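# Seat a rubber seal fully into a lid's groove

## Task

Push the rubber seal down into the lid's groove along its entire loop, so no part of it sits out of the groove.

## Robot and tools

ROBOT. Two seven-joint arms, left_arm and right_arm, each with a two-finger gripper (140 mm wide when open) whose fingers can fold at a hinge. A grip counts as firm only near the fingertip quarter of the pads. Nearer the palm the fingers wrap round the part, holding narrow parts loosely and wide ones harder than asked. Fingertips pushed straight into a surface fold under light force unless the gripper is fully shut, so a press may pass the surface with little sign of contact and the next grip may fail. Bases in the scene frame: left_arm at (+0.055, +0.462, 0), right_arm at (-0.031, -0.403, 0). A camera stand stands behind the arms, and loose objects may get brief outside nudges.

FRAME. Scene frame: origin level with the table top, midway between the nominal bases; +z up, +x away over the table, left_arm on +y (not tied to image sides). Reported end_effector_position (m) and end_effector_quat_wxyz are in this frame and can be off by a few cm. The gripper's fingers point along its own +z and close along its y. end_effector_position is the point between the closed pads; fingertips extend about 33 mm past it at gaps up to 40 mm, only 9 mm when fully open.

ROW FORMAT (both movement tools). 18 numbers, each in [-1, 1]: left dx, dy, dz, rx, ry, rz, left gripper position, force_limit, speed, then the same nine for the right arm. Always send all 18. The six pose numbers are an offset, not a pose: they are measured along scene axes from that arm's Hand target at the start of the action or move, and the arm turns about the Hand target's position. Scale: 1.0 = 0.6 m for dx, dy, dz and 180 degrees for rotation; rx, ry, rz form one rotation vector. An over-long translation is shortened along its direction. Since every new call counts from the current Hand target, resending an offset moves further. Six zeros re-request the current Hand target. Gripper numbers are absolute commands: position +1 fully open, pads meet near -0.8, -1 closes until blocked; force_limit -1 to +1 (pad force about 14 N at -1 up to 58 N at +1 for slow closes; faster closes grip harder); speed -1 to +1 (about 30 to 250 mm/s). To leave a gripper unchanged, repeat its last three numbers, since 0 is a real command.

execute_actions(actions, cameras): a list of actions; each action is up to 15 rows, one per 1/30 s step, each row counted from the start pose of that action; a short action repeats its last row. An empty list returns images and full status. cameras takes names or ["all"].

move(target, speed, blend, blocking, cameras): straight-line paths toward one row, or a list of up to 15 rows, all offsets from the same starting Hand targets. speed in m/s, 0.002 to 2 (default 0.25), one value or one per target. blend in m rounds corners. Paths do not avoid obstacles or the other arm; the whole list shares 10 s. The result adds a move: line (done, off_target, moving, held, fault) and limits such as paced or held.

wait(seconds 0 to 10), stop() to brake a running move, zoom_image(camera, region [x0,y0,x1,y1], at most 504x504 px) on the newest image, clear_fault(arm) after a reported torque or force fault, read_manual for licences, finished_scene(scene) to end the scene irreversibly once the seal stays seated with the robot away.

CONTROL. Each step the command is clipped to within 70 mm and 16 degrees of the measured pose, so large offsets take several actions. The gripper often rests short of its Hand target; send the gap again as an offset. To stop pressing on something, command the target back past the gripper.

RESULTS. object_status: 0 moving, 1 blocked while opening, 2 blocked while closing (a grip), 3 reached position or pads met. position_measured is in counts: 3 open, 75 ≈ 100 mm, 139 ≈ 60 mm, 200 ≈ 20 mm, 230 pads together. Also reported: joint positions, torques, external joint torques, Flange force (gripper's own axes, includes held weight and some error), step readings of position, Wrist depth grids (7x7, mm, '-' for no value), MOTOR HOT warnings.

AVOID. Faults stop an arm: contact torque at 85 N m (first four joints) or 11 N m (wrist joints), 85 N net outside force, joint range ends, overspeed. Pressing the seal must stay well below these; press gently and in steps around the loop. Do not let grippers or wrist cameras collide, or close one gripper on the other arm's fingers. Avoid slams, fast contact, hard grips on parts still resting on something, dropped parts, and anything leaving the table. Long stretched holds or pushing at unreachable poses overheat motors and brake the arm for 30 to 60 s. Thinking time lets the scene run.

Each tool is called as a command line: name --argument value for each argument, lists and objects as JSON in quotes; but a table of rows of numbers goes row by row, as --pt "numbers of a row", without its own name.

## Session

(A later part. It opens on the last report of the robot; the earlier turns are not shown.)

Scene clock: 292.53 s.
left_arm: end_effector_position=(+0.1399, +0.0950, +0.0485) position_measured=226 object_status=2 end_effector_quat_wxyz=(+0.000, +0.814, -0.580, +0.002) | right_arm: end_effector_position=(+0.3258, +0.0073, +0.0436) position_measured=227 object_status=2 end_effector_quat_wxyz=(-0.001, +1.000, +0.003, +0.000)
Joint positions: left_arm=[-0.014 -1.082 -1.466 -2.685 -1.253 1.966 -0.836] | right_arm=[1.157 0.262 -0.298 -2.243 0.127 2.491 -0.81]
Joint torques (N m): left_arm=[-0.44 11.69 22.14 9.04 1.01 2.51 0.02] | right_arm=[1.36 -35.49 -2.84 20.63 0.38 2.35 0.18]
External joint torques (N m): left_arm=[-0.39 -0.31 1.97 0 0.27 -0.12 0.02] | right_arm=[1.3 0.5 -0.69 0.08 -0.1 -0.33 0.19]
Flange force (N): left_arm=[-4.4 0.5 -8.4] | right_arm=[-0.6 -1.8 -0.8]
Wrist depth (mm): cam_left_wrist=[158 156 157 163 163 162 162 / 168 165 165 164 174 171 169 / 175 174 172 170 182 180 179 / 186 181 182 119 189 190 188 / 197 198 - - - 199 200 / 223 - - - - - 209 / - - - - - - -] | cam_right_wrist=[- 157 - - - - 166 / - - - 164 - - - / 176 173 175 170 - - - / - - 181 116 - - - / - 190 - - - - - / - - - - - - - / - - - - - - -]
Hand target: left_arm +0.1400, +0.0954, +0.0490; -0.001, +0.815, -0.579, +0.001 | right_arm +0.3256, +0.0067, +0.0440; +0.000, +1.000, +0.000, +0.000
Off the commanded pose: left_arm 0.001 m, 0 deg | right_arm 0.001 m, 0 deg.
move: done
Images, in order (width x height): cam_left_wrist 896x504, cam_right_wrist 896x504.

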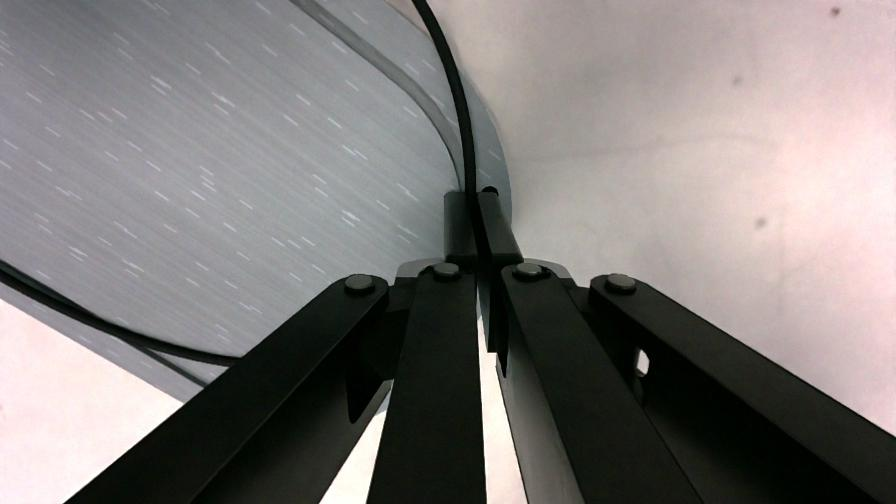

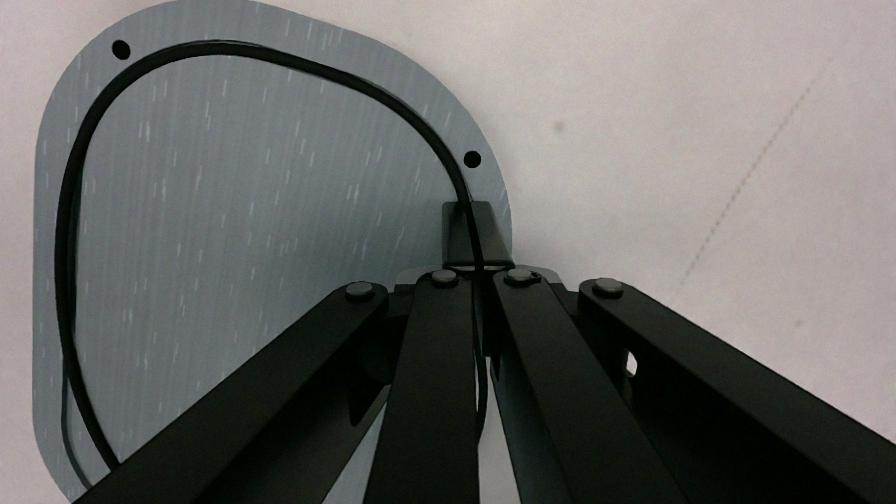

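move --pt "0.002 0.0007 0 0 0 -0.0222 -1 -0.1 -1 0 -0.0015 0 0 0 0 -1 -0.1 -1" --pt "0.002 0.0007 -0.015 0 0 -0.0222 -1 -0.1 -1 0 -0.0015 -0.0192 0 0 0 -1 -0.1 -1" --speed '[0.03,0.03]' --cameras '["cam_left_wrist","cam_right_wrist"]'

zoom_image --camera "cam_left_wrist" --region '[400, 80, 540, 220]'

zoom_image --camera "cam_right_wrist" --region '[380, 80, 540, 240]'

Scene clock: 297.33 s.
left_arm: end_effector_position=(+0.1420, +0.0937, +0.0447) position_measured=226 object_status=2 end_effector_quat_wxyz=(+0.000, +0.796, -0.605, +0.004) | right_arm: end_effector_position=(+0.3294, +0.0081, +0.0405) position_measured=227 object_status=2 end_effector_quat_wxyz=(-0.004, +1.000, -0.001, +0.003)
Joint positions: left_arm=[-0.002 -1.078 -1.481 -2.683 -1.264 1.978 -0.768] | right_arm=[1.155 0.271 -0.298 -2.244 0.133 2.51 -0.809]
Joint velocities: left_arm=[0 -0.001 -0.002 0 -0.002 0.004 0.006] | right_arm=[0 0 0 -0.001 0 0.004 0.001]
Joint torques (N m): left_arm=[1.18 13.11 13.89 6.78 -0.31 3.11 0.36] | right_arm=[1.36 -27.74 -1.29 17.87 1.03 3.07 -0.3]
External joint torques (N m): left_arm=[1.11 0.95 -6.37 -1.93 -1.04 0.46 0.36] | right_arm=[1.35 8.32 0.97 -2.47 0.55 0.4 -0.3]
Flange force (N): left_arm=[7.3 -3.6 28.2] | right_arm=[6.1 -8.8 20.0]
Wrist depth (mm): cam_left_wrist=[155 153 153 160 160 159 158 / 164 162 160 161 169 168 166 / - 169 167 166 177 175 175 / - 187 - 115 186 - 184 / - 189 - - - 195 195 / 221 - - - - - 205 / - - - - - - -] | cam_right_wrist=[- 155 - - 164 - - / 165 163 159 - - 172 - / 171 169 172 - - - - / - - - 128 - - - / - - - - - - - / - - - - - - - / - - - - - - -]
Hand target: left_arm +0.1412, +0.0958, +0.0400; -0.001, +0.794, -0.607, +0.001 | right_arm +0.3256, +0.0058, +0.0325; +0.000, +1.000, +0.000, +0.000
Off the commanded pose: left_arm 0.005 m, 0 deg | right_arm 0.009 m, 1 deg.
move: off_target (left_arm, right_arm)
Images, in order (width x height): cam_left_wrist 896x504, cam_right_wrist 896x504.

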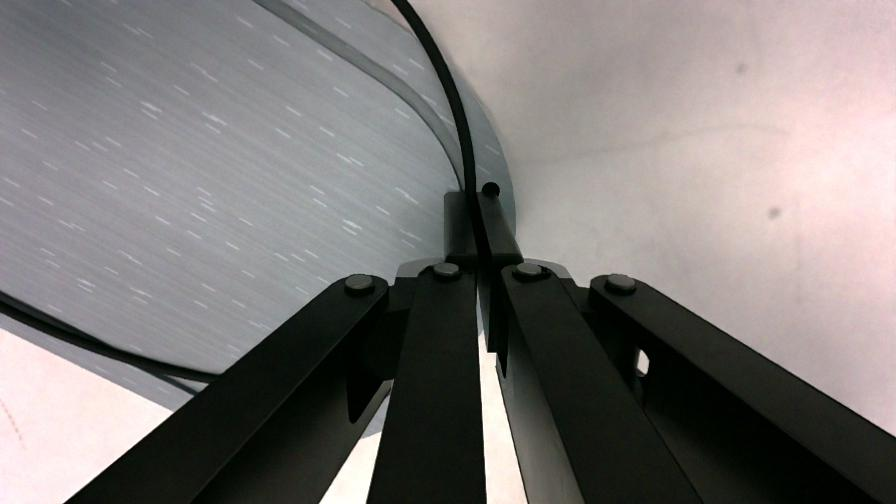

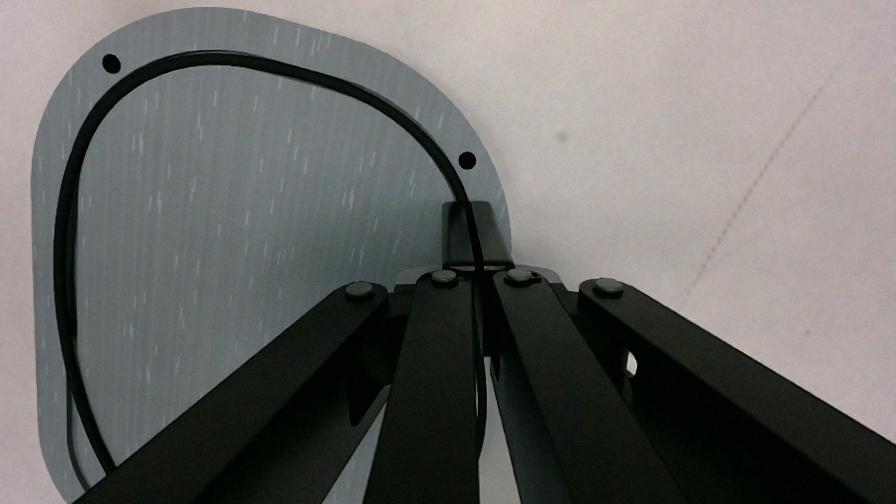

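Scaled by 3.600 from the camera's 896x504 image, which has a finer 1280x720 frame.

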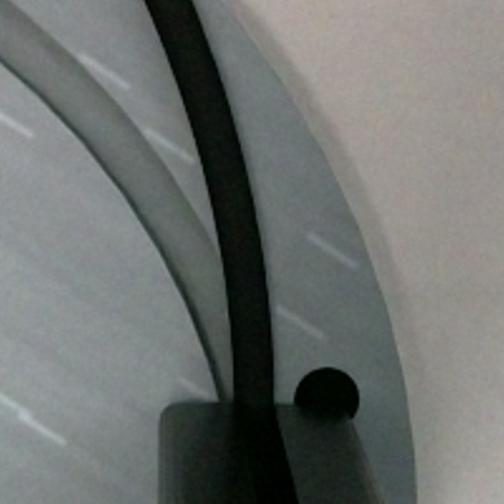

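Scaled by 3.150 from the camera's 896x504 image, which has a finer 1280x720 frame.

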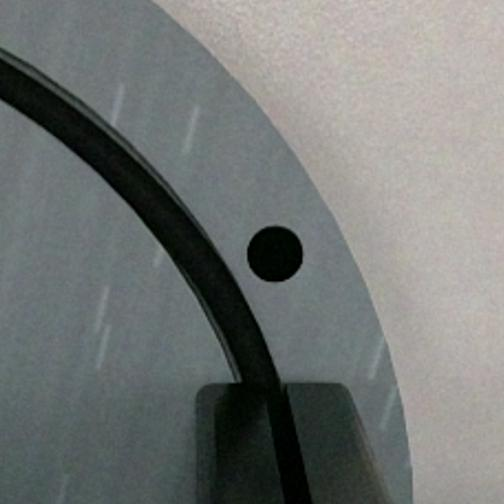

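move --pt "0 0 0.0065 0 0 0 -1 -0.1 -1 0 0 0.01 0 0 0 -1 -0.1 -1" --pt "0 0 0.0065 0 0 0 -0.563 -0.1 0 0 0 0.01 0 0 0 -0.563 -0.1 0" --pt "0 0 0.025 0 0 0 -0.563 -0.1 0 0 0 0.03 0 0 0 -0.563 -0.1 0" --pt "0.0008 -0.0067 0.0235 0.0795 0.0251 0.0256 -0.563 -0.1 0 0.0247 0.0052 0.0287 -0.011 0.0833 0.0833 -0.563 -0.1 0" --speed '[0.05,0.05,0.06,0.15]' --cameras '["cam_left_wrist","cam_right_wrist"]'

zoom_image --camera "cam_left_wrist" --region '[380, 80, 560, 260]'

zoom_image --camera "cam_right_wrist" --region '[380, 80, 560, 260]'

Scene clock: 318.73 s.
left_arm: end_effector_position=(+0.1432, +0.0933, +0.0557) position_measured=200 object_status=3 end_effector_quat_wxyz=(-0.005, +0.793, -0.609, -0.002) | right_arm: end_effector_position=(+0.3294, +0.0064, +0.0512) position_measured=200 object_status=3 end_effector_quat_wxyz=(+0.003, +0.999, +0.022, -0.023)
Joint positions: left_arm=[0.001 -1.077 -1.449 -2.666 -1.216 1.95 -0.771] | right_arm=[1.108 0.272 -0.27 -2.189 0.152 2.41 -0.885]
Joint velocities: left_arm=[within noise] | right_arm=[0 0 0.002 0.001 0 -0.002 -0.005]
Joint torques (N m): left_arm=[-1.13 11.69 21.91 9.16 0.74 2.7 0.03] | right_arm=[0.53 -35.27 -2.07 21.72 0.62 2.34 -0.37]
External joint torques (N m): left_arm=[-1.15 -0.26 1.5 -0.27 -0.02 0.07 0.03] | right_arm=[0.58 1.79 0.06 0.72 0.1 -0.23 -0.37]
Flange force (N): left_arm=[-7.2 2.6 -6.3] | right_arm=[5.4 -5.2 2.8]
Wrist depth (mm): cam_left_wrist=[164 163 162 169 169 168 167 / - 171 169 171 179 176 175 / 182 186 182 178 188 190 184 / 195 192 189 185 195 197 195 / 208 - - 204 92 - 206 / - - - 229 - - - / - - - - - - -] | cam_right_wrist=[- 161 163 - - - - / 169 171 168 - - 180 - / 178 - 177 178 191 - - / - - 189 143 126 - - / - - - 197 94 82 - / - - - - - - - / - - - - - - -]
Hand target: left_arm +0.1432, +0.0933, +0.0557; -0.004, +0.793, -0.609, -0.001 (not the last commanded pose) | right_arm +0.3284, +0.0064, +0.0503; +0.003, +0.999, +0.025, -0.025 (not the last commanded pose)
Off the commanded pose: left_arm 0.003 m, 15 deg | right_arm 0.011 m, 18 deg.
move: held (left_arm; a check stopped the path), off_target (right_arm; braked when a check withheld steps of left_arm); path passed 3 of 4 targets; target 2's new numbers were sent with right_arm's hand 0.005 m and 1 deg from that target; limits=held
pose unreachable (left arm): on one or more control steps of this call, first in action 0 (counted from 0), this arm could not follow its commanded pose, so it was not sent that pose on those steps. It may still have moved: this result reports where it is.
cause: moving toward the commanded pose would bring a part of the arm too close to another arm (a part of this arm just beyond joint 6 (wrist pitch) and a part of the right arm just beyond its joint 5 (forearm roll), 13 mm apart when this arm was first held).
Images, in order (width x height): cam_left_wrist 896x504, cam_right_wrist 896x504.

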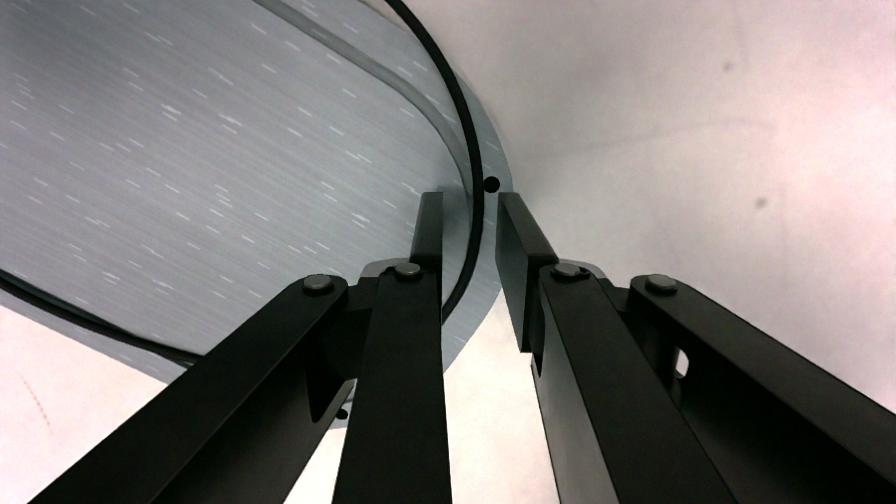

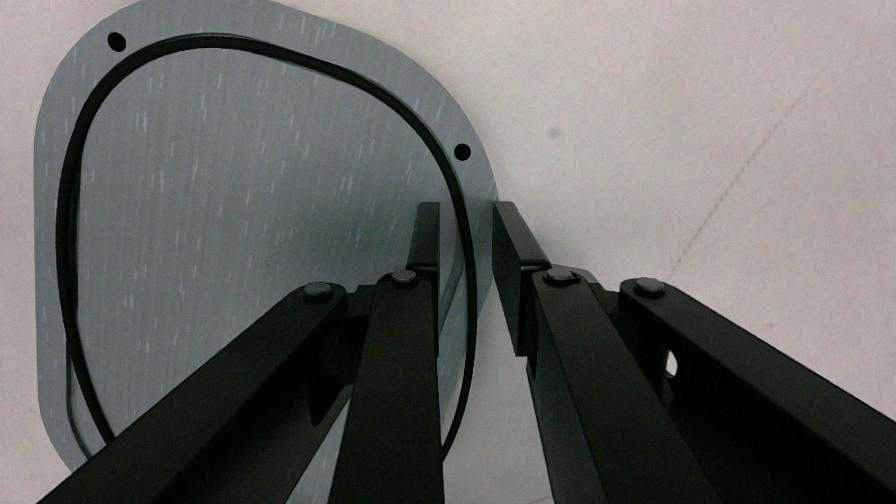

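Scaled by 2.800 from the camera's 896x504 image, which has a finer 1280x720 frame.

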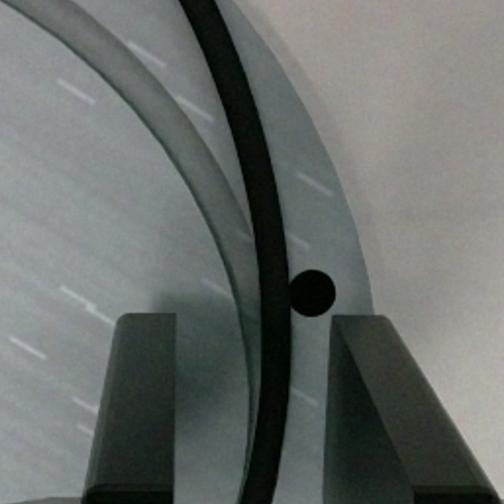

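Scaled by 2.800 from the camera's 896x504 image, which has a finer 1280x720 frame.

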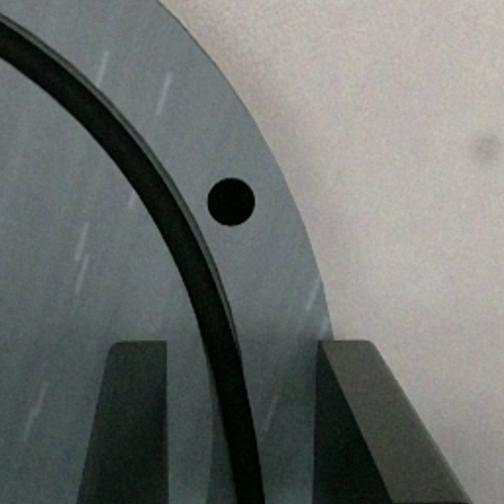

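move --pt "0 0 0.02 0 0 0 -0.563 -0.1 0 0 0 0.0083 0 0 0 -0.563 -0.1 0" --pt "0.0207 0.1285 0.02 0 0 -0.2572 -0.563 -0.1 0 0 0 0.0083 0 0 0 -0.563 -0.1 0" --pt "0.0207 0.1285 -0.0058 0 0 -0.2572 -0.563 -0.1 0 0.0195 0.0042 -0.001 -0.0115 0.0676 0.0902 -0.563 -0.1 0" --speed '[0.1,0.25,0.12]' --blend '[0.01,0.005,0]' --cameras '["cam_left_wrist","cam_right_wrist"]'

zoom_image --camera "cam_left_wrist" --region '[340, 60, 560, 280]'

zoom_image --camera "cam_right_wrist" --region '[380, 80, 560, 260]'

Scene clock: 333.07 s.
left_arm: end_effector_position=(+0.1552, +0.1700, +0.0530) position_measured=200 object_status=3 end_effector_quat_wxyz=(+0.005, -0.491, +0.871, +0.000) | right_arm: end_effector_position=(+0.3405, +0.0099, +0.0506) position_measured=200 object_status=3 end_effector_quat_wxyz=(+0.021, +0.978, +0.160, -0.129)
Joint positions: left_arm=[-0.251 -0.891 -1.246 -2.91 -1.078 2.165 0.028] | right_arm=[0.901 0.44 -0.126 -1.893 0.194 2.084 -1.232]
Joint velocities: left_arm=[within noise] | right_arm=[0 0.001 0 -0.001 0 -0.001 -0.004]
Joint torques (N m): left_arm=[-0.52 5.5 14.55 12.27 0.4 2.93 0.22] | right_arm=[0.49 -41.71 -1.35 22.62 0.22 1.71 -0.41]
External joint torques (N m): left_arm=[-0.49 0.23 1.06 -0.12 -0.22 0.35 0.22] | right_arm=[0.46 2.21 -0.06 0.68 -0.48 -0.24 -0.4]
Flange force (N): left_arm=[-2.7 2.8 -2.4] | right_arm=[8.6 -3.6 0.6]
Wrist depth (mm): cam_left_wrist=[164 162 161 160 169 167 166 / 172 171 170 170 178 176 175 / 183 182 - 174 188 187 185 / 195 193 188 186 195 199 197 / 211 204 - 203 - - 209 / - - - - - - - / - - - - - - -] | cam_right_wrist=[- 145 148 147 - - - / 158 - 161 159 - - - / - - 174 - - - 185 / - - 188 143 109 - - / - - - - 94 82 227 / - - - - - - - / - - - - - - -]
Hand target: left_arm +0.1556, +0.1704, +0.0522; +0.005, -0.490, +0.872, -0.001 | right_arm +0.3401, +0.0089, +0.0497; +0.022, +0.977, +0.165, -0.130
Off the commanded pose: left_arm 0.001 m, 0 deg | right_arm 0.001 m, 1 deg.
move: done; blend cut to 0.006 m at target 1
Images, in order (width x height): cam_left_wrist 896x504, cam_right_wrist 896x504.

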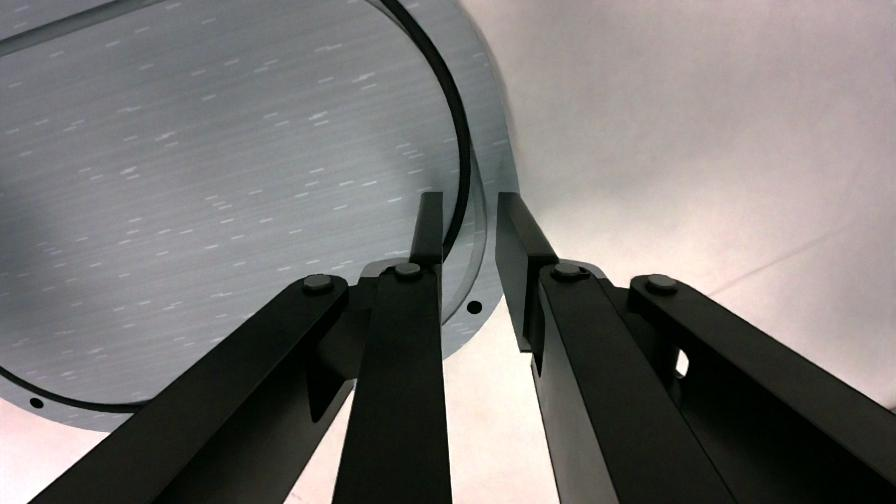

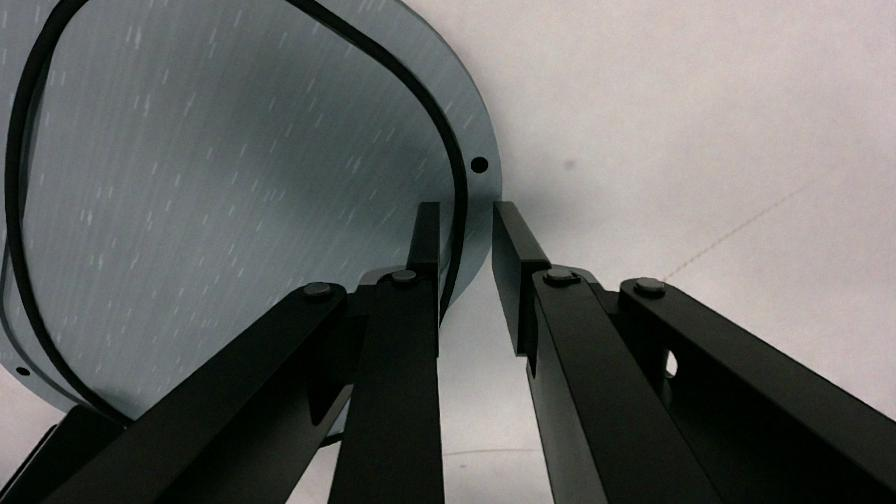

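Scaled by 2.291 from the camera's 896x504 image, which has a finer 1280x720 frame.

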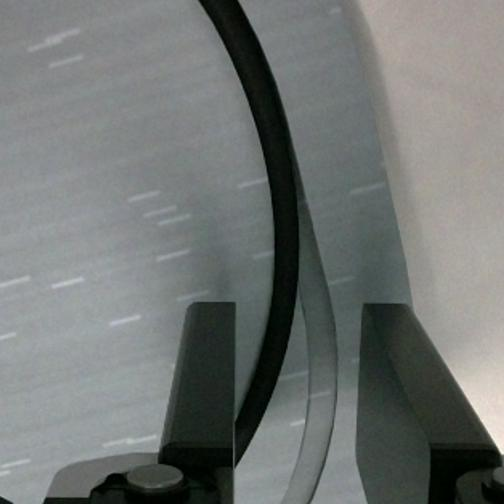

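Scaled by 2.800 from the camera's 896x504 image, which has a finer 1280x720 frame.

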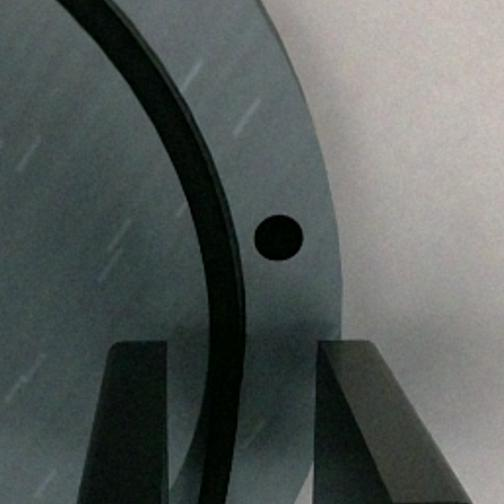

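move --target '[-0.0098,-0.0023,0.0032,0.0733,-0.0336,0.0577,-0.37,-0.1,0,-0.0127,0.0005,0,0,0,-0.0278,-0.563,-0.1,0]' --speed 0.12 --cameras '["cam_left_wrist","cam_right_wrist"]'

zoom_image --camera "cam_left_wrist" --region '[360, 60, 580, 280]'

zoom_image --camera "cam_right_wrist" --region '[380, 80, 560, 260]'

Scene clock: 344.03 s.
left_arm: end_effector_position=(+0.1498, +0.1687, +0.0541) position_measured=176 object_status=3 end_effector_quat_wxyz=(+0.105, -0.559, +0.819, +0.073) | right_arm: end_effector_position=(+0.3326, +0.0086, +0.0495) position_measured=200 object_status=3 end_effector_quat_wxyz=(+0.018, +0.983, +0.127, -0.131)
Joint positions: left_arm=[-0.083 -1.011 -1.44 -2.711 -0.932 1.959 -0.294] | right_arm=[0.906 0.422 -0.129 -1.927 0.213 2.102 -1.178]
Joint velocities: left_arm=[-0.002 -0.001 0.002 0 -0.001 -0.001 -0.005] | right_arm=[within noise]
Joint torques (N m): left_arm=[-0.26 9.33 19.69 10.41 0.96 2.15 -0.23] | right_arm=[1 -42.4 -1.75 21.3 0.89 2.19 0.11]
External joint torques (N m): left_arm=[-0.27 -1.19 1.03 0.53 -0.04 -0.16 -0.22] | right_arm=[0.9 0.69 -0.54 -0.43 0.21 0.24 0.12]
Flange force (N): left_arm=[-2.0 2.9 -5.3] | right_arm=[-0.6 -0.5 1.8]
Wrist depth (mm): cam_left_wrist=[- 148 149 145 155 154 153 / 165 161 160 156 170 169 167 / 179 178 177 174 187 185 184 / 199 198 193 191 133 206 205 / 223 - - 231 - - 229 / - - - - - - - / - - - 319 - - -] | cam_right_wrist=[146 - 145 147 - - - / 156 - 156 - - - - / - - - - - - - / - - - 143 109 203 204 / - - - - 94 82 - / - - - - - - - / - - - - - - -]
Hand target: left_arm +0.1497, +0.1690, +0.0541; +0.107, -0.562, +0.817, +0.074 | right_arm +0.3325, +0.0092, +0.0497; +0.017, +0.984, +0.122, -0.131
Off the commanded pose: left_arm 0.000 m, 0 deg | right_arm 0.001 m, 1 deg.
move: done
Images, in order (width x height): cam_left_wrist 896x504, cam_right_wrist 896x504.

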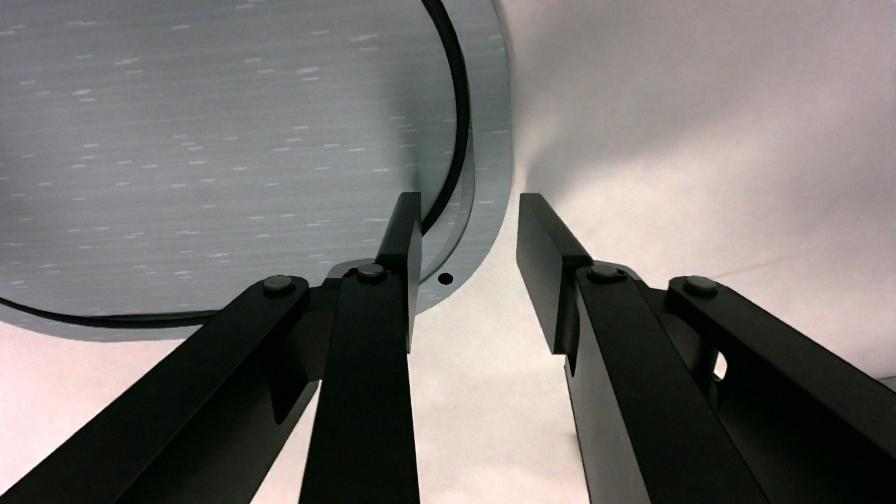

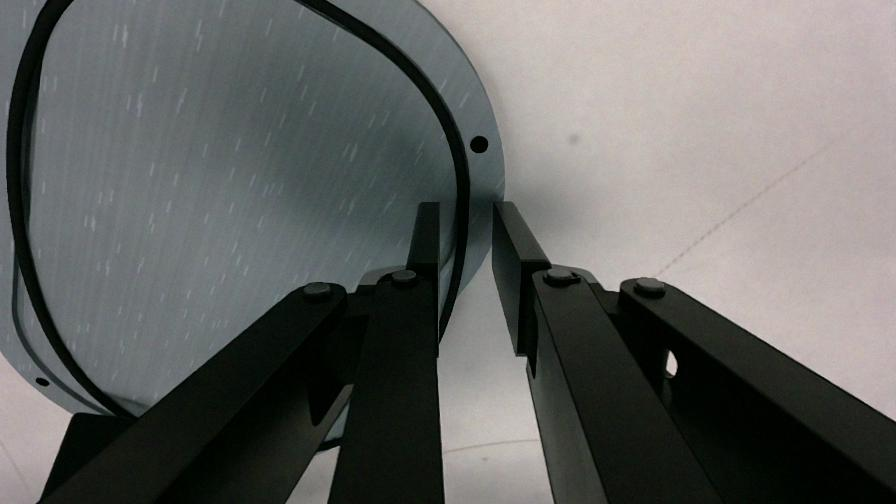

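Scaled by 2.291 from the camera's 896x504 image, which has a finer 1280x720 frame.

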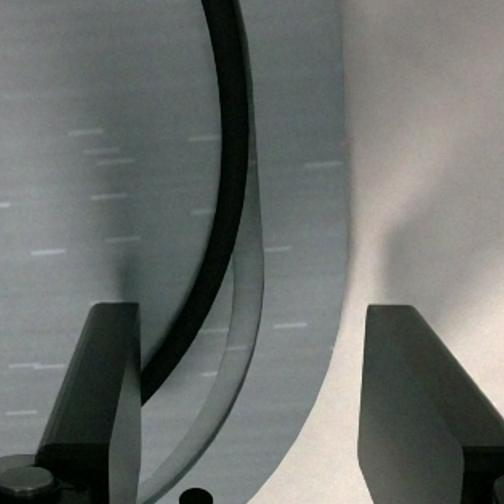

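Scaled by 2.800 from the camera's 896x504 image, which has a finer 1280x720 frame.

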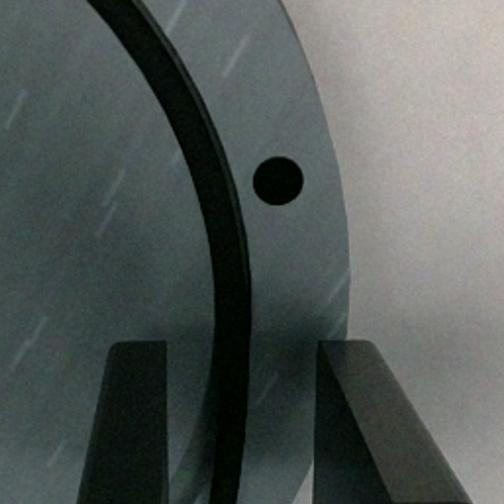

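move --pt "0.0012 -0.0005 -0.0125 0 0 0 -0.37 -0.1 0 -0.0007 0.0025 -0.0125 0 0 0 -0.563 -0.1 0" --pt "0.0012 -0.0005 -0.0125 0 0 0 -1 -0.1 -1 -0.0007 0.0025 -0.0125 0 0 0 -1 -0.1 -1" --pt "0.0012 -0.0005 -0.021 0 0 0 -1 -0.1 -1 -0.0007 0.0025 -0.0237 0 0 0 -1 -0.1 -1" --speed '[0.05,0.05,0.03]' --cameras '["cam_left_wrist","cam_right_wrist"]'

zoom_image --camera "cam_left_wrist" --region '[380, 60, 560, 240]'

zoom_image --camera "cam_right_wrist" --region '[380, 80, 560, 260]'

Scene clock: 351.43 s.
left_arm: end_effector_position=(+0.1569, +0.1658, +0.0472) position_measured=231 object_status=3 end_effector_quat_wxyz=(+0.112, -0.561, +0.818, +0.067) | right_arm: end_effector_position=(+0.3332, +0.0112, +0.0417) position_measured=232 object_status=3 end_effector_quat_wxyz=(+0.016, +0.984, +0.125, -0.130)
Joint positions: left_arm=[-0.059 -1.008 -1.474 -2.708 -0.945 1.993 -0.296] | right_arm=[0.906 0.437 -0.127 -1.927 0.22 2.122 -1.177]
Joint velocities: left_arm=[-0.001 0 0.001 0 -0.001 0.003 0] | right_arm=[within noise]
Joint torques (N m): left_arm=[-0.73 15.15 13.26 7.59 -1.76 1.38 0.02] | right_arm=[0.63 -36.55 -1.94 19.91 0.66 3.17 -0.02]
External joint torques (N m): left_arm=[-0.69 4.27 -5.52 -1.89 -2.73 -0.97 0.03] | right_arm=[0.59 6.8 -0.64 -1.64 -0.01 1.22 -0.01]
Flange force (N): left_arm=[9.5 0.0 25.0] | right_arm=[10.5 -4.7 11.8]
Wrist depth (mm): cam_left_wrist=[143 140 141 137 148 147 145 / - 156 153 155 159 162 157 / 174 173 170 167 175 177 174 / 196 191 185 119 195 196 192 / 221 213 - - 92 214 218 / 269 - - - - - 239 / - - - - - - -] | cam_right_wrist=[- - 139 142 - - - / 148 - 150 147 - - - / 163 - - - - 181 - / - 181 - 112 - - 200 / 204 - - - - - - / - - - - - - 242 / - - - - - - -]
Hand target: left_arm +0.1505, +0.1687, +0.0415; +0.107, -0.562, +0.817, +0.074 | right_arm +0.3320, +0.0107, +0.0355; +0.017, +0.984, +0.122, -0.131
Off the commanded pose: left_arm 0.009 m, 1 deg | right_arm 0.006 m, 0 deg.
move: off_target (left_arm, right_arm)
Images, in order (width x height): cam_left_wrist 896x504, cam_right_wrist 896x504.

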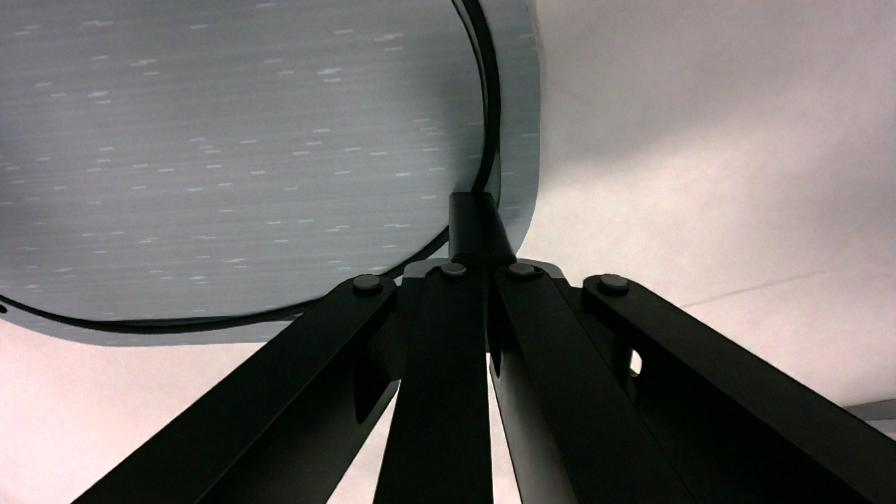

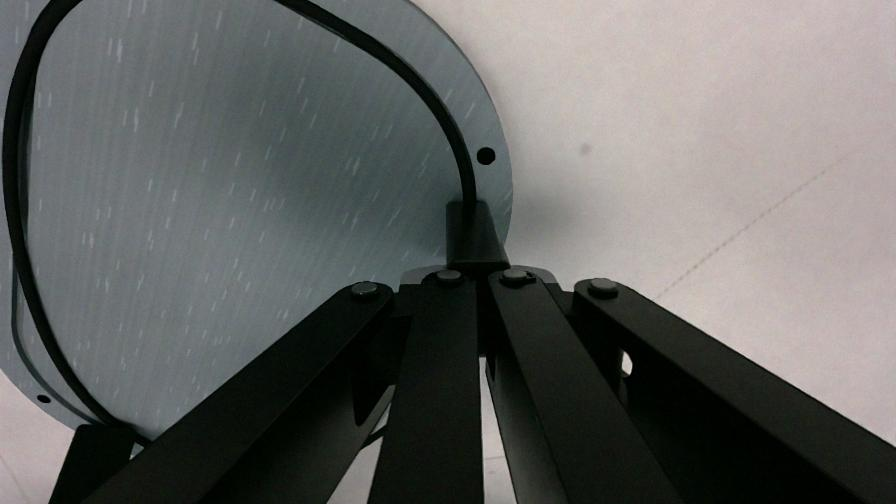

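Scaled by 2.800 from the camera's 896x504 image, which has a finer 1280x720 frame.

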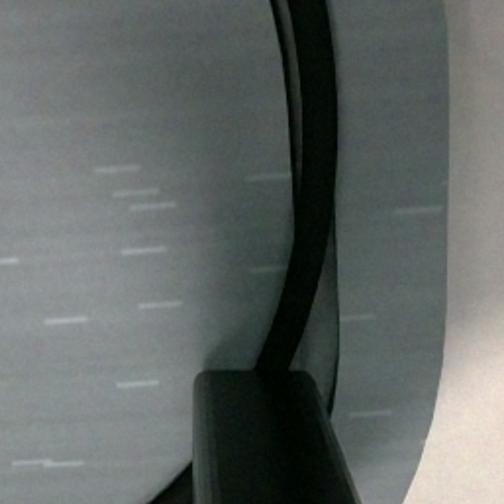

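Scaled by 2.800 from the camera's 896x504 image, which has a finer 1280x720 frame.

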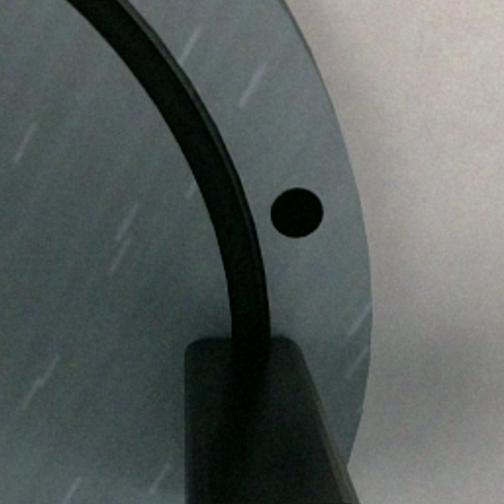

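move --pt "0 0 0.03 0 0 0 -1 -0.1 -1 0 0 0.0237 0 0 0 -1 -0.1 -1" --pt "0 0 0.03 0 0 0 -0.2 -0.1 0 0 0 0.0237 0 0 0 -0.563 -0.1 0" --speed '[0.08,0.05]' --cameras '["cam_left_wrist","cam_right_wrist"]'

zoom_image --camera "cam_left_wrist" --region '[360, 0, 560, 280]'

zoom_image --camera "cam_right_wrist" --region '[380, 80, 560, 260]'

Scene clock: 354.50 s.
left_arm: end_effector_position=(+0.1507, +0.1689, +0.0586) position_measured=154 object_status=0 end_effector_quat_wxyz=(+0.105, -0.561, +0.818, +0.074) | right_arm: end_effector_position=(+0.3316, +0.0116, +0.0492) position_measured=200 object_status=3 end_effector_quat_wxyz=(+0.015, +0.983, +0.125, -0.132)
Joint positions: left_arm=[-0.086 -1.01 -1.424 -2.709 -0.917 1.95 -0.3] | right_arm=[0.906 0.424 -0.127 -1.926 0.22 2.106 -1.175]
Joint torques (N m): left_arm=[-0.98 9.35 20.3 10.68 1.04 2.09 -0.15] | right_arm=[1.4 -42.15 -2.07 22.17 0.28 1.71 0.19]
External joint torques (N m): left_arm=[-0.97 -1.05 1.65 0.45 0.04 -0.22 -0.14] | right_arm=[1.49 0.94 -0.72 0.53 -0.4 -0.22 0.2]
Flange force (N): left_arm=[-5.1 6.3 -7.9] | right_arm=[3.3 -3.4 -0.4]
Wrist depth (mm): cam_left_wrist=[- 151 151 149 160 158 157 / - 163 165 163 174 173 172 / 190 186 182 177 188 190 189 / - 199 194 201 141 207 206 / 230 - - 243 230 - 236 / - - - 281 - - - / - - - 328 - - -] | cam_right_wrist=[- 147 - 147 - - - / - 152 155 - 173 - - / - - - - 181 - - / - - - 143 108 - - / 217 - - 144 94 82 - / - - - - - - - / - - - - - - -]
Hand target: left_arm +0.1505, +0.1687, +0.0595; +0.107, -0.562, +0.817, +0.074 | right_arm +0.3320, +0.0107, +0.0497; +0.017, +0.984, +0.122, -0.131
Off the commanded pose: left_arm 0.001 m, 0 deg | right_arm 0.001 m, 0 deg.
move: done
Images, in order (width x height): cam_left_wrist 896x504, cam_right_wrist 896x504.

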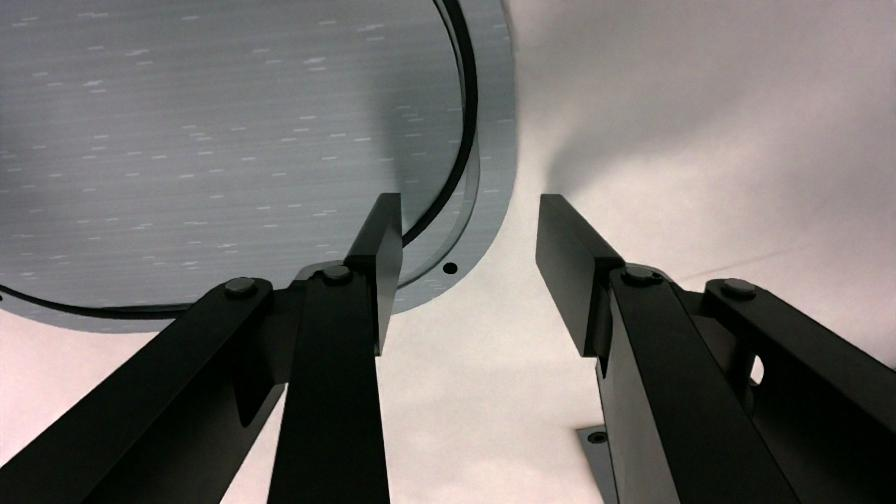

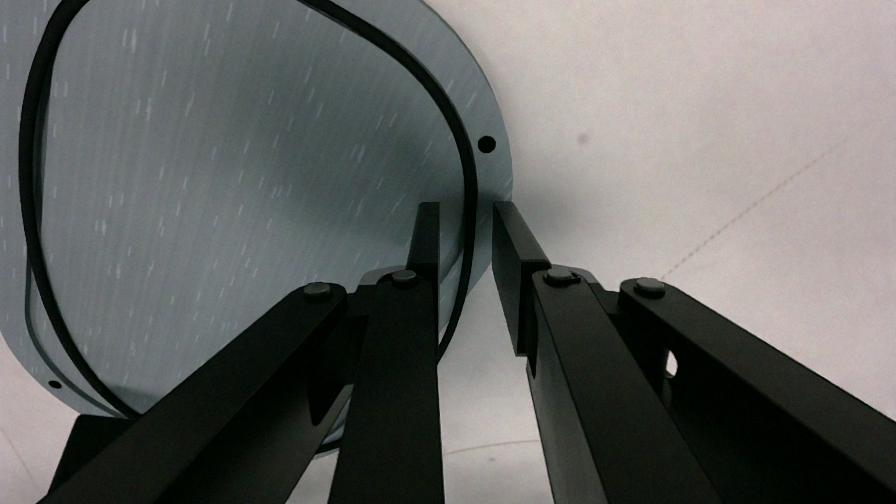

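Scaled by 1.800 from the camera's 896x504 image, which has a finer 1280x720 frame.

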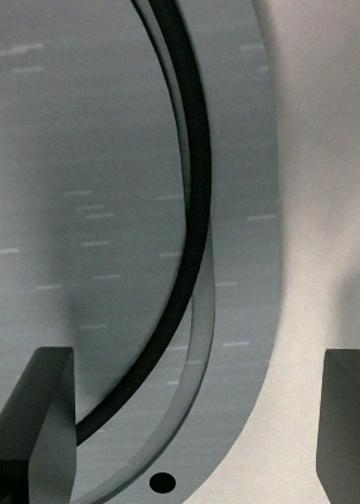

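Scaled by 2.800 from the camera's 896x504 image, which has a finer 1280x720 frame.

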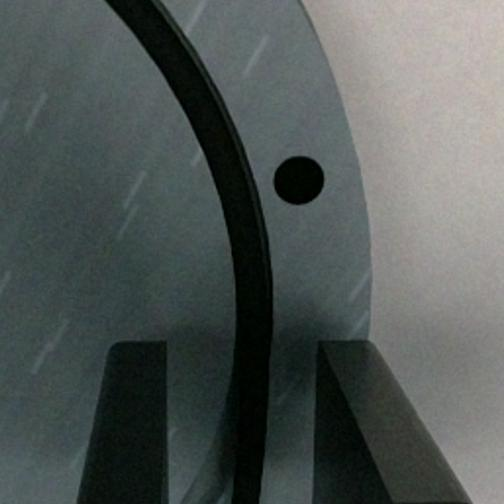

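move --pt "0.0125 -0.0037 -0.009 0 0 -0.1389 -0.563 -0.1 0 -0.0163 -0.0035 0 0 0 -0.0778 -0.563 -0.1 0" --pt "0.0125 -0.0037 -0.0223 0 0 -0.1389 -0.563 -0.1 0 -0.0163 -0.0035 -0.0125 0 0 -0.0778 -0.563 -0.1 0" --pt "0.0125 -0.0037 -0.0223 0 0 -0.1389 -1 -0.1 -1 -0.0163 -0.0035 -0.0125 0 0 -0.0778 -1 -0.1 -1" --pt "0.0125 -0.0037 -0.0158 0 0 -0.1389 -1 -0.1 -1 -0.0163 -0.0035 -0.0237 0 0 -0.0778 -1 -0.1 -1" --pt "0.0005 0.003 -0.0158 0 0 -0.0311 -1 -0.1 -1 -0.0163 -0.0035 -0.0237 0 0 -0.0778 -1 -0.1 -1" --speed '[0.1,0.05,0.05,0.04,0.06]' --cameras '["cam_left_wrist","cam_right_wrist"]'

zoom_image --camera "cam_left_wrist" --region '[360, 0, 560, 240]'

zoom_image --camera "cam_right_wrist" --region '[380, 80, 560, 260]'

Scene clock: 376.60 s.
left_arm: end_effector_position=(+0.1515, +0.1710, +0.0503) position_measured=231 object_status=3 end_effector_quat_wxyz=(+0.111, -0.517, +0.846, +0.069) | right_arm: end_effector_position=(+0.3235, +0.0086, +0.0415) position_measured=229 object_status=2 end_effector_quat_wxyz=(+0.000, +0.991, +0.004, -0.131)
Joint positions: left_arm=[-0.114 -0.977 -1.444 -2.735 -0.913 2.018 -0.229] | right_arm=[0.929 0.39 -0.159 -2.011 0.297 2.183 -1.002]
Joint velocities: left_arm=[0.001 0.001 -0.001 -0.001 -0.002 0.001 -0.005] | right_arm=[within noise]
Joint torques (N m): left_arm=[-0.28 8.88 18.94 10.52 0.64 2.17 -0.26] | right_arm=[1.45 -34.86 -0.92 20.06 1.23 3.32 -0.12]
External joint torques (N m): left_arm=[-0.32 -0.99 1 0.47 -0.3 -0.18 -0.25] | right_arm=[1.55 6.77 0.76 -1.22 0.6 1.31 -0.11]
Flange force (N): left_arm=[-1.8 3.4 -5.0] | right_arm=[9.2 -8.4 13.4]
Wrist depth (mm): cam_left_wrist=[144 144 142 142 152 151 150 / 158 158 156 153 169 165 163 / 175 173 173 171 184 182 181 / 196 194 188 119 200 202 200 / 222 220 - - 92 222 227 / 269 - - - - - 249 / - - - - - - -] | cam_right_wrist=[- 138 136 - 151 - - / 148 150 - - 160 - - / - - - - - - - / - 184 - 116 - - 200 / - 202 - - - - - / - - - - - - - / - - - - - - -]
Hand target: left_arm +0.1508, +0.1705, +0.0501; +0.110, -0.521, +0.843, +0.069 | right_arm +0.3223, +0.0086, +0.0355; +0.000, +0.991, +0.002, -0.132
Off the commanded pose: left_arm 0.001 m, 1 deg | right_arm 0.006 m, 0 deg.
move: off_target (right_arm)
Images, in order (width x height): cam_left_wrist 896x504, cam_right_wrist 896x504.

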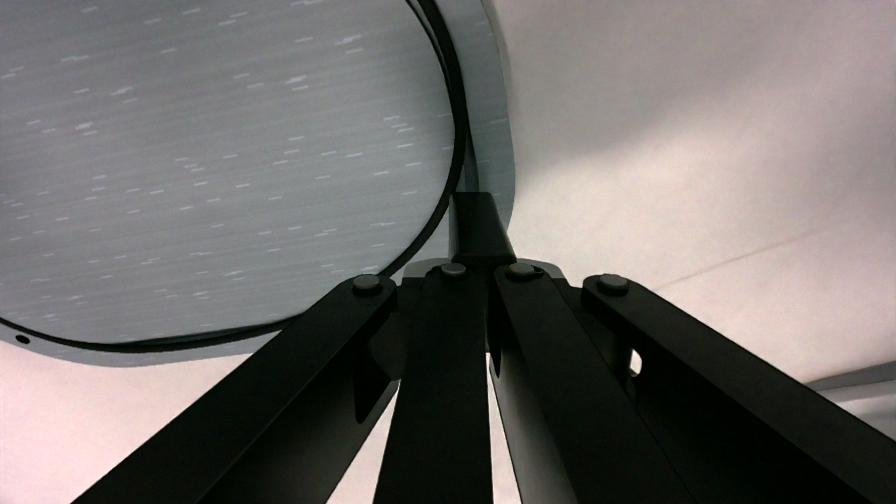

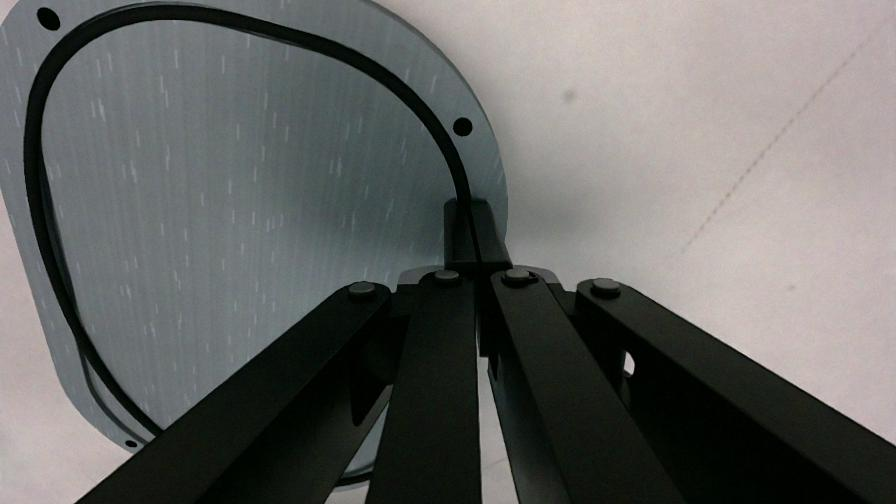

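Scaled by 2.100 from the camera's 896x504 image, which has a finer 1280x720 frame.

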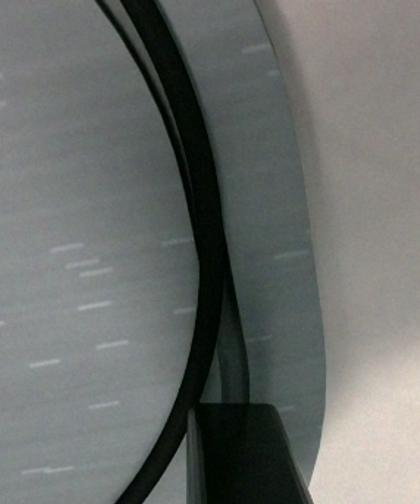

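Scaled by 2.800 from the camera's 896x504 image, which has a finer 1280x720 frame.

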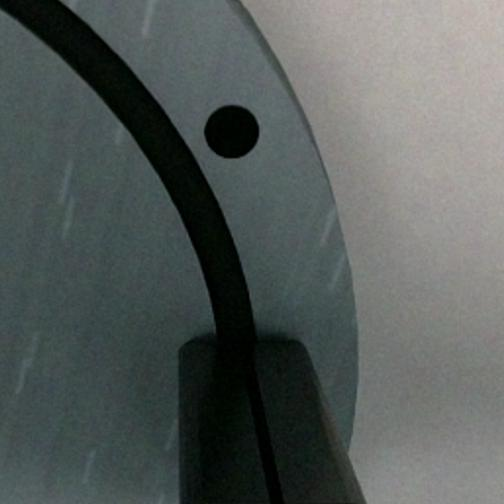

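move --pt "0 0 0.0165 0 0 0 -1 -0.1 -1 0 0 0.0237 0 0 0 -1 -0.1 -1" --pt "0.0073 -0.0108 0.0165 -0.0717 0.0447 -0.0642 -0.467 -0.1 0 -0.0168 0.0025 0.0237 0 0 -0.0522 -0.563 -0.1 0" --pt "0.0073 -0.0108 0.0065 -0.0717 0.0447 -0.0642 -0.467 -0.1 0 -0.0168 0.0025 0.0237 0 0 -0.0522 -0.563 -0.1 0" --speed '[0.08,0.12,0.06]' --cameras '["cam_left_wrist","cam_right_wrist"]'

zoom_image --camera "cam_left_wrist" --region '[360, 40, 580, 290]'

zoom_image --camera "cam_right_wrist" --region '[380, 80, 560, 260]'

Scene clock: 385.43 s.
left_arm: end_effector_position=(+0.1546, +0.1638, +0.0548) position_measured=188 object_status=3 end_effector_quat_wxyz=(-0.001, -0.439, +0.899, -0.001) | right_arm: end_effector_position=(+0.3122, +0.0097, +0.0494) position_measured=200 object_status=3 end_effector_quat_wxyz=(-0.009, +0.988, -0.075, -0.132)
Joint positions: left_arm=[-0.266 -0.82 -1.209 -2.901 -1.031 2.214 0.122] | right_arm=[0.953 0.339 -0.177 -2.073 0.34 2.216 -0.872]
Joint velocities: left_arm=[0.001 0 -0.002 -0.001 -0.001 0.004 0.004] | right_arm=[within noise]
Joint torques (N m): left_arm=[-0.23 4.04 13.38 13.4 0.27 2.88 0.21] | right_arm=[0.97 -39.34 -2.02 20.83 0.74 2.24 0.18]
External joint torques (N m): left_arm=[-0.24 0.15 0.71 0.06 -0.32 0.33 0.21] | right_arm=[0.98 0.74 -0.42 -0.45 0.14 0.2 0.19]
Flange force (N): left_arm=[-1.5 1.3 -0.6] | right_arm=[-0.8 -0.4 1.8]
Wrist depth (mm): cam_left_wrist=[171 165 163 165 171 170 168 / 175 173 174 173 184 178 179 / - 183 182 178 191 190 188 / 196 195 191 183 198 201 200 / 209 205 - 202 - - 212 / - - - 233 - - - / - - - 250 - - -] | cam_right_wrist=[147 145 145 - - - - / - - 155 - - - - / - - - - - 182 - / - - - 144 108 - - / 237 - - 204 94 82 - / - - - - - - - / - - - - - - -]
Hand target: left_arm +0.1551, +0.1640, +0.0540; -0.002, -0.437, +0.899, -0.001 | right_arm +0.3122, +0.0101, +0.0497; -0.010, +0.988, -0.080, -0.132
Off the commanded pose: left_arm 0.001 m, 0 deg | right_arm 0.001 m, 1 deg.
move: done
Images, in order (width x height): cam_left_wrist 896x504, cam_right_wrist 896x504.

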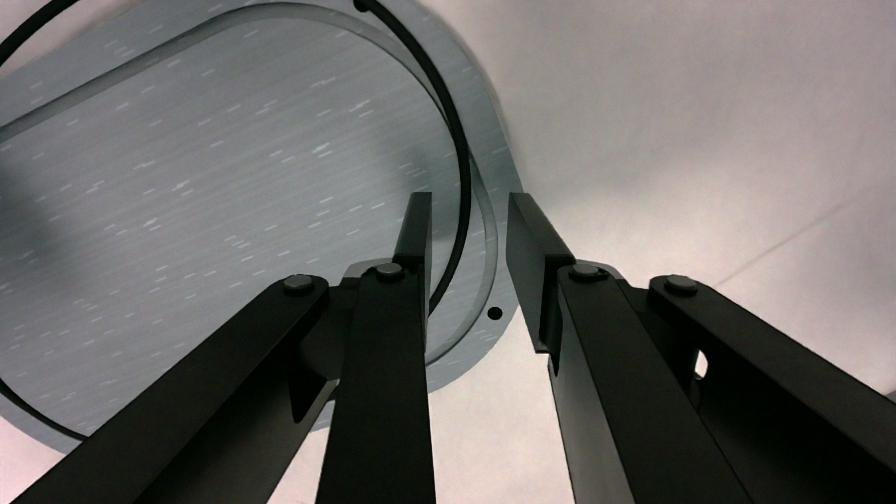

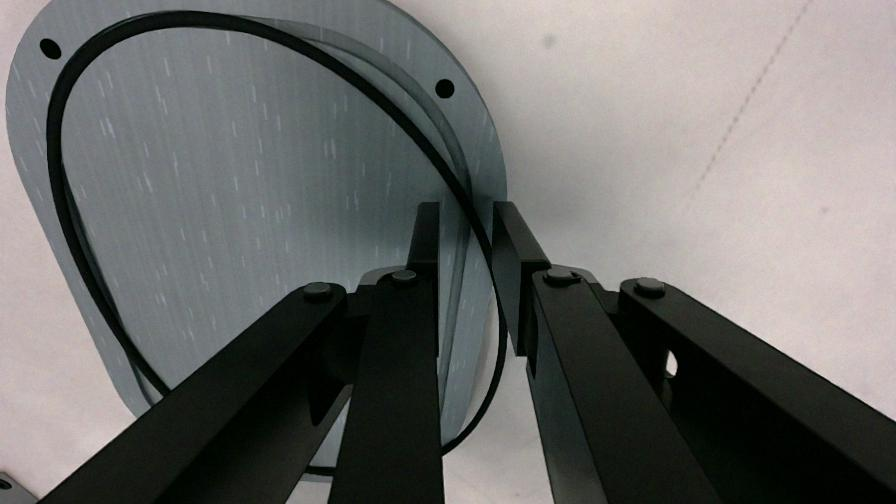

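Scaled by 2.016 from the camera's 896x504 image, which has a finer 1280x720 frame.

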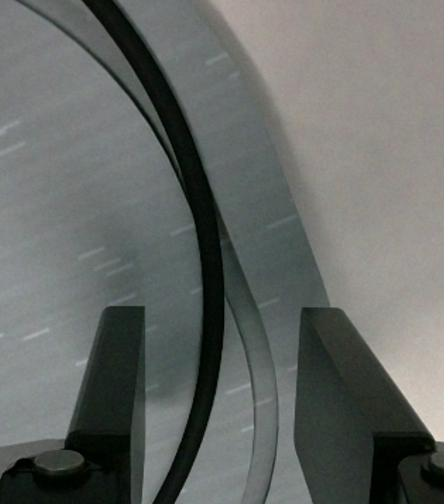

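Scaled by 2.800 from the camera's 896x504 image, which has a finer 1280x720 frame.

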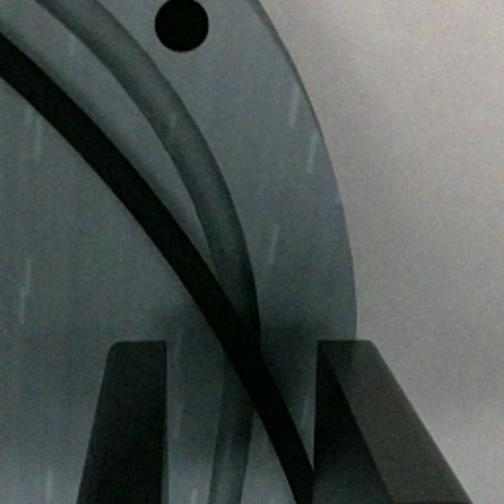

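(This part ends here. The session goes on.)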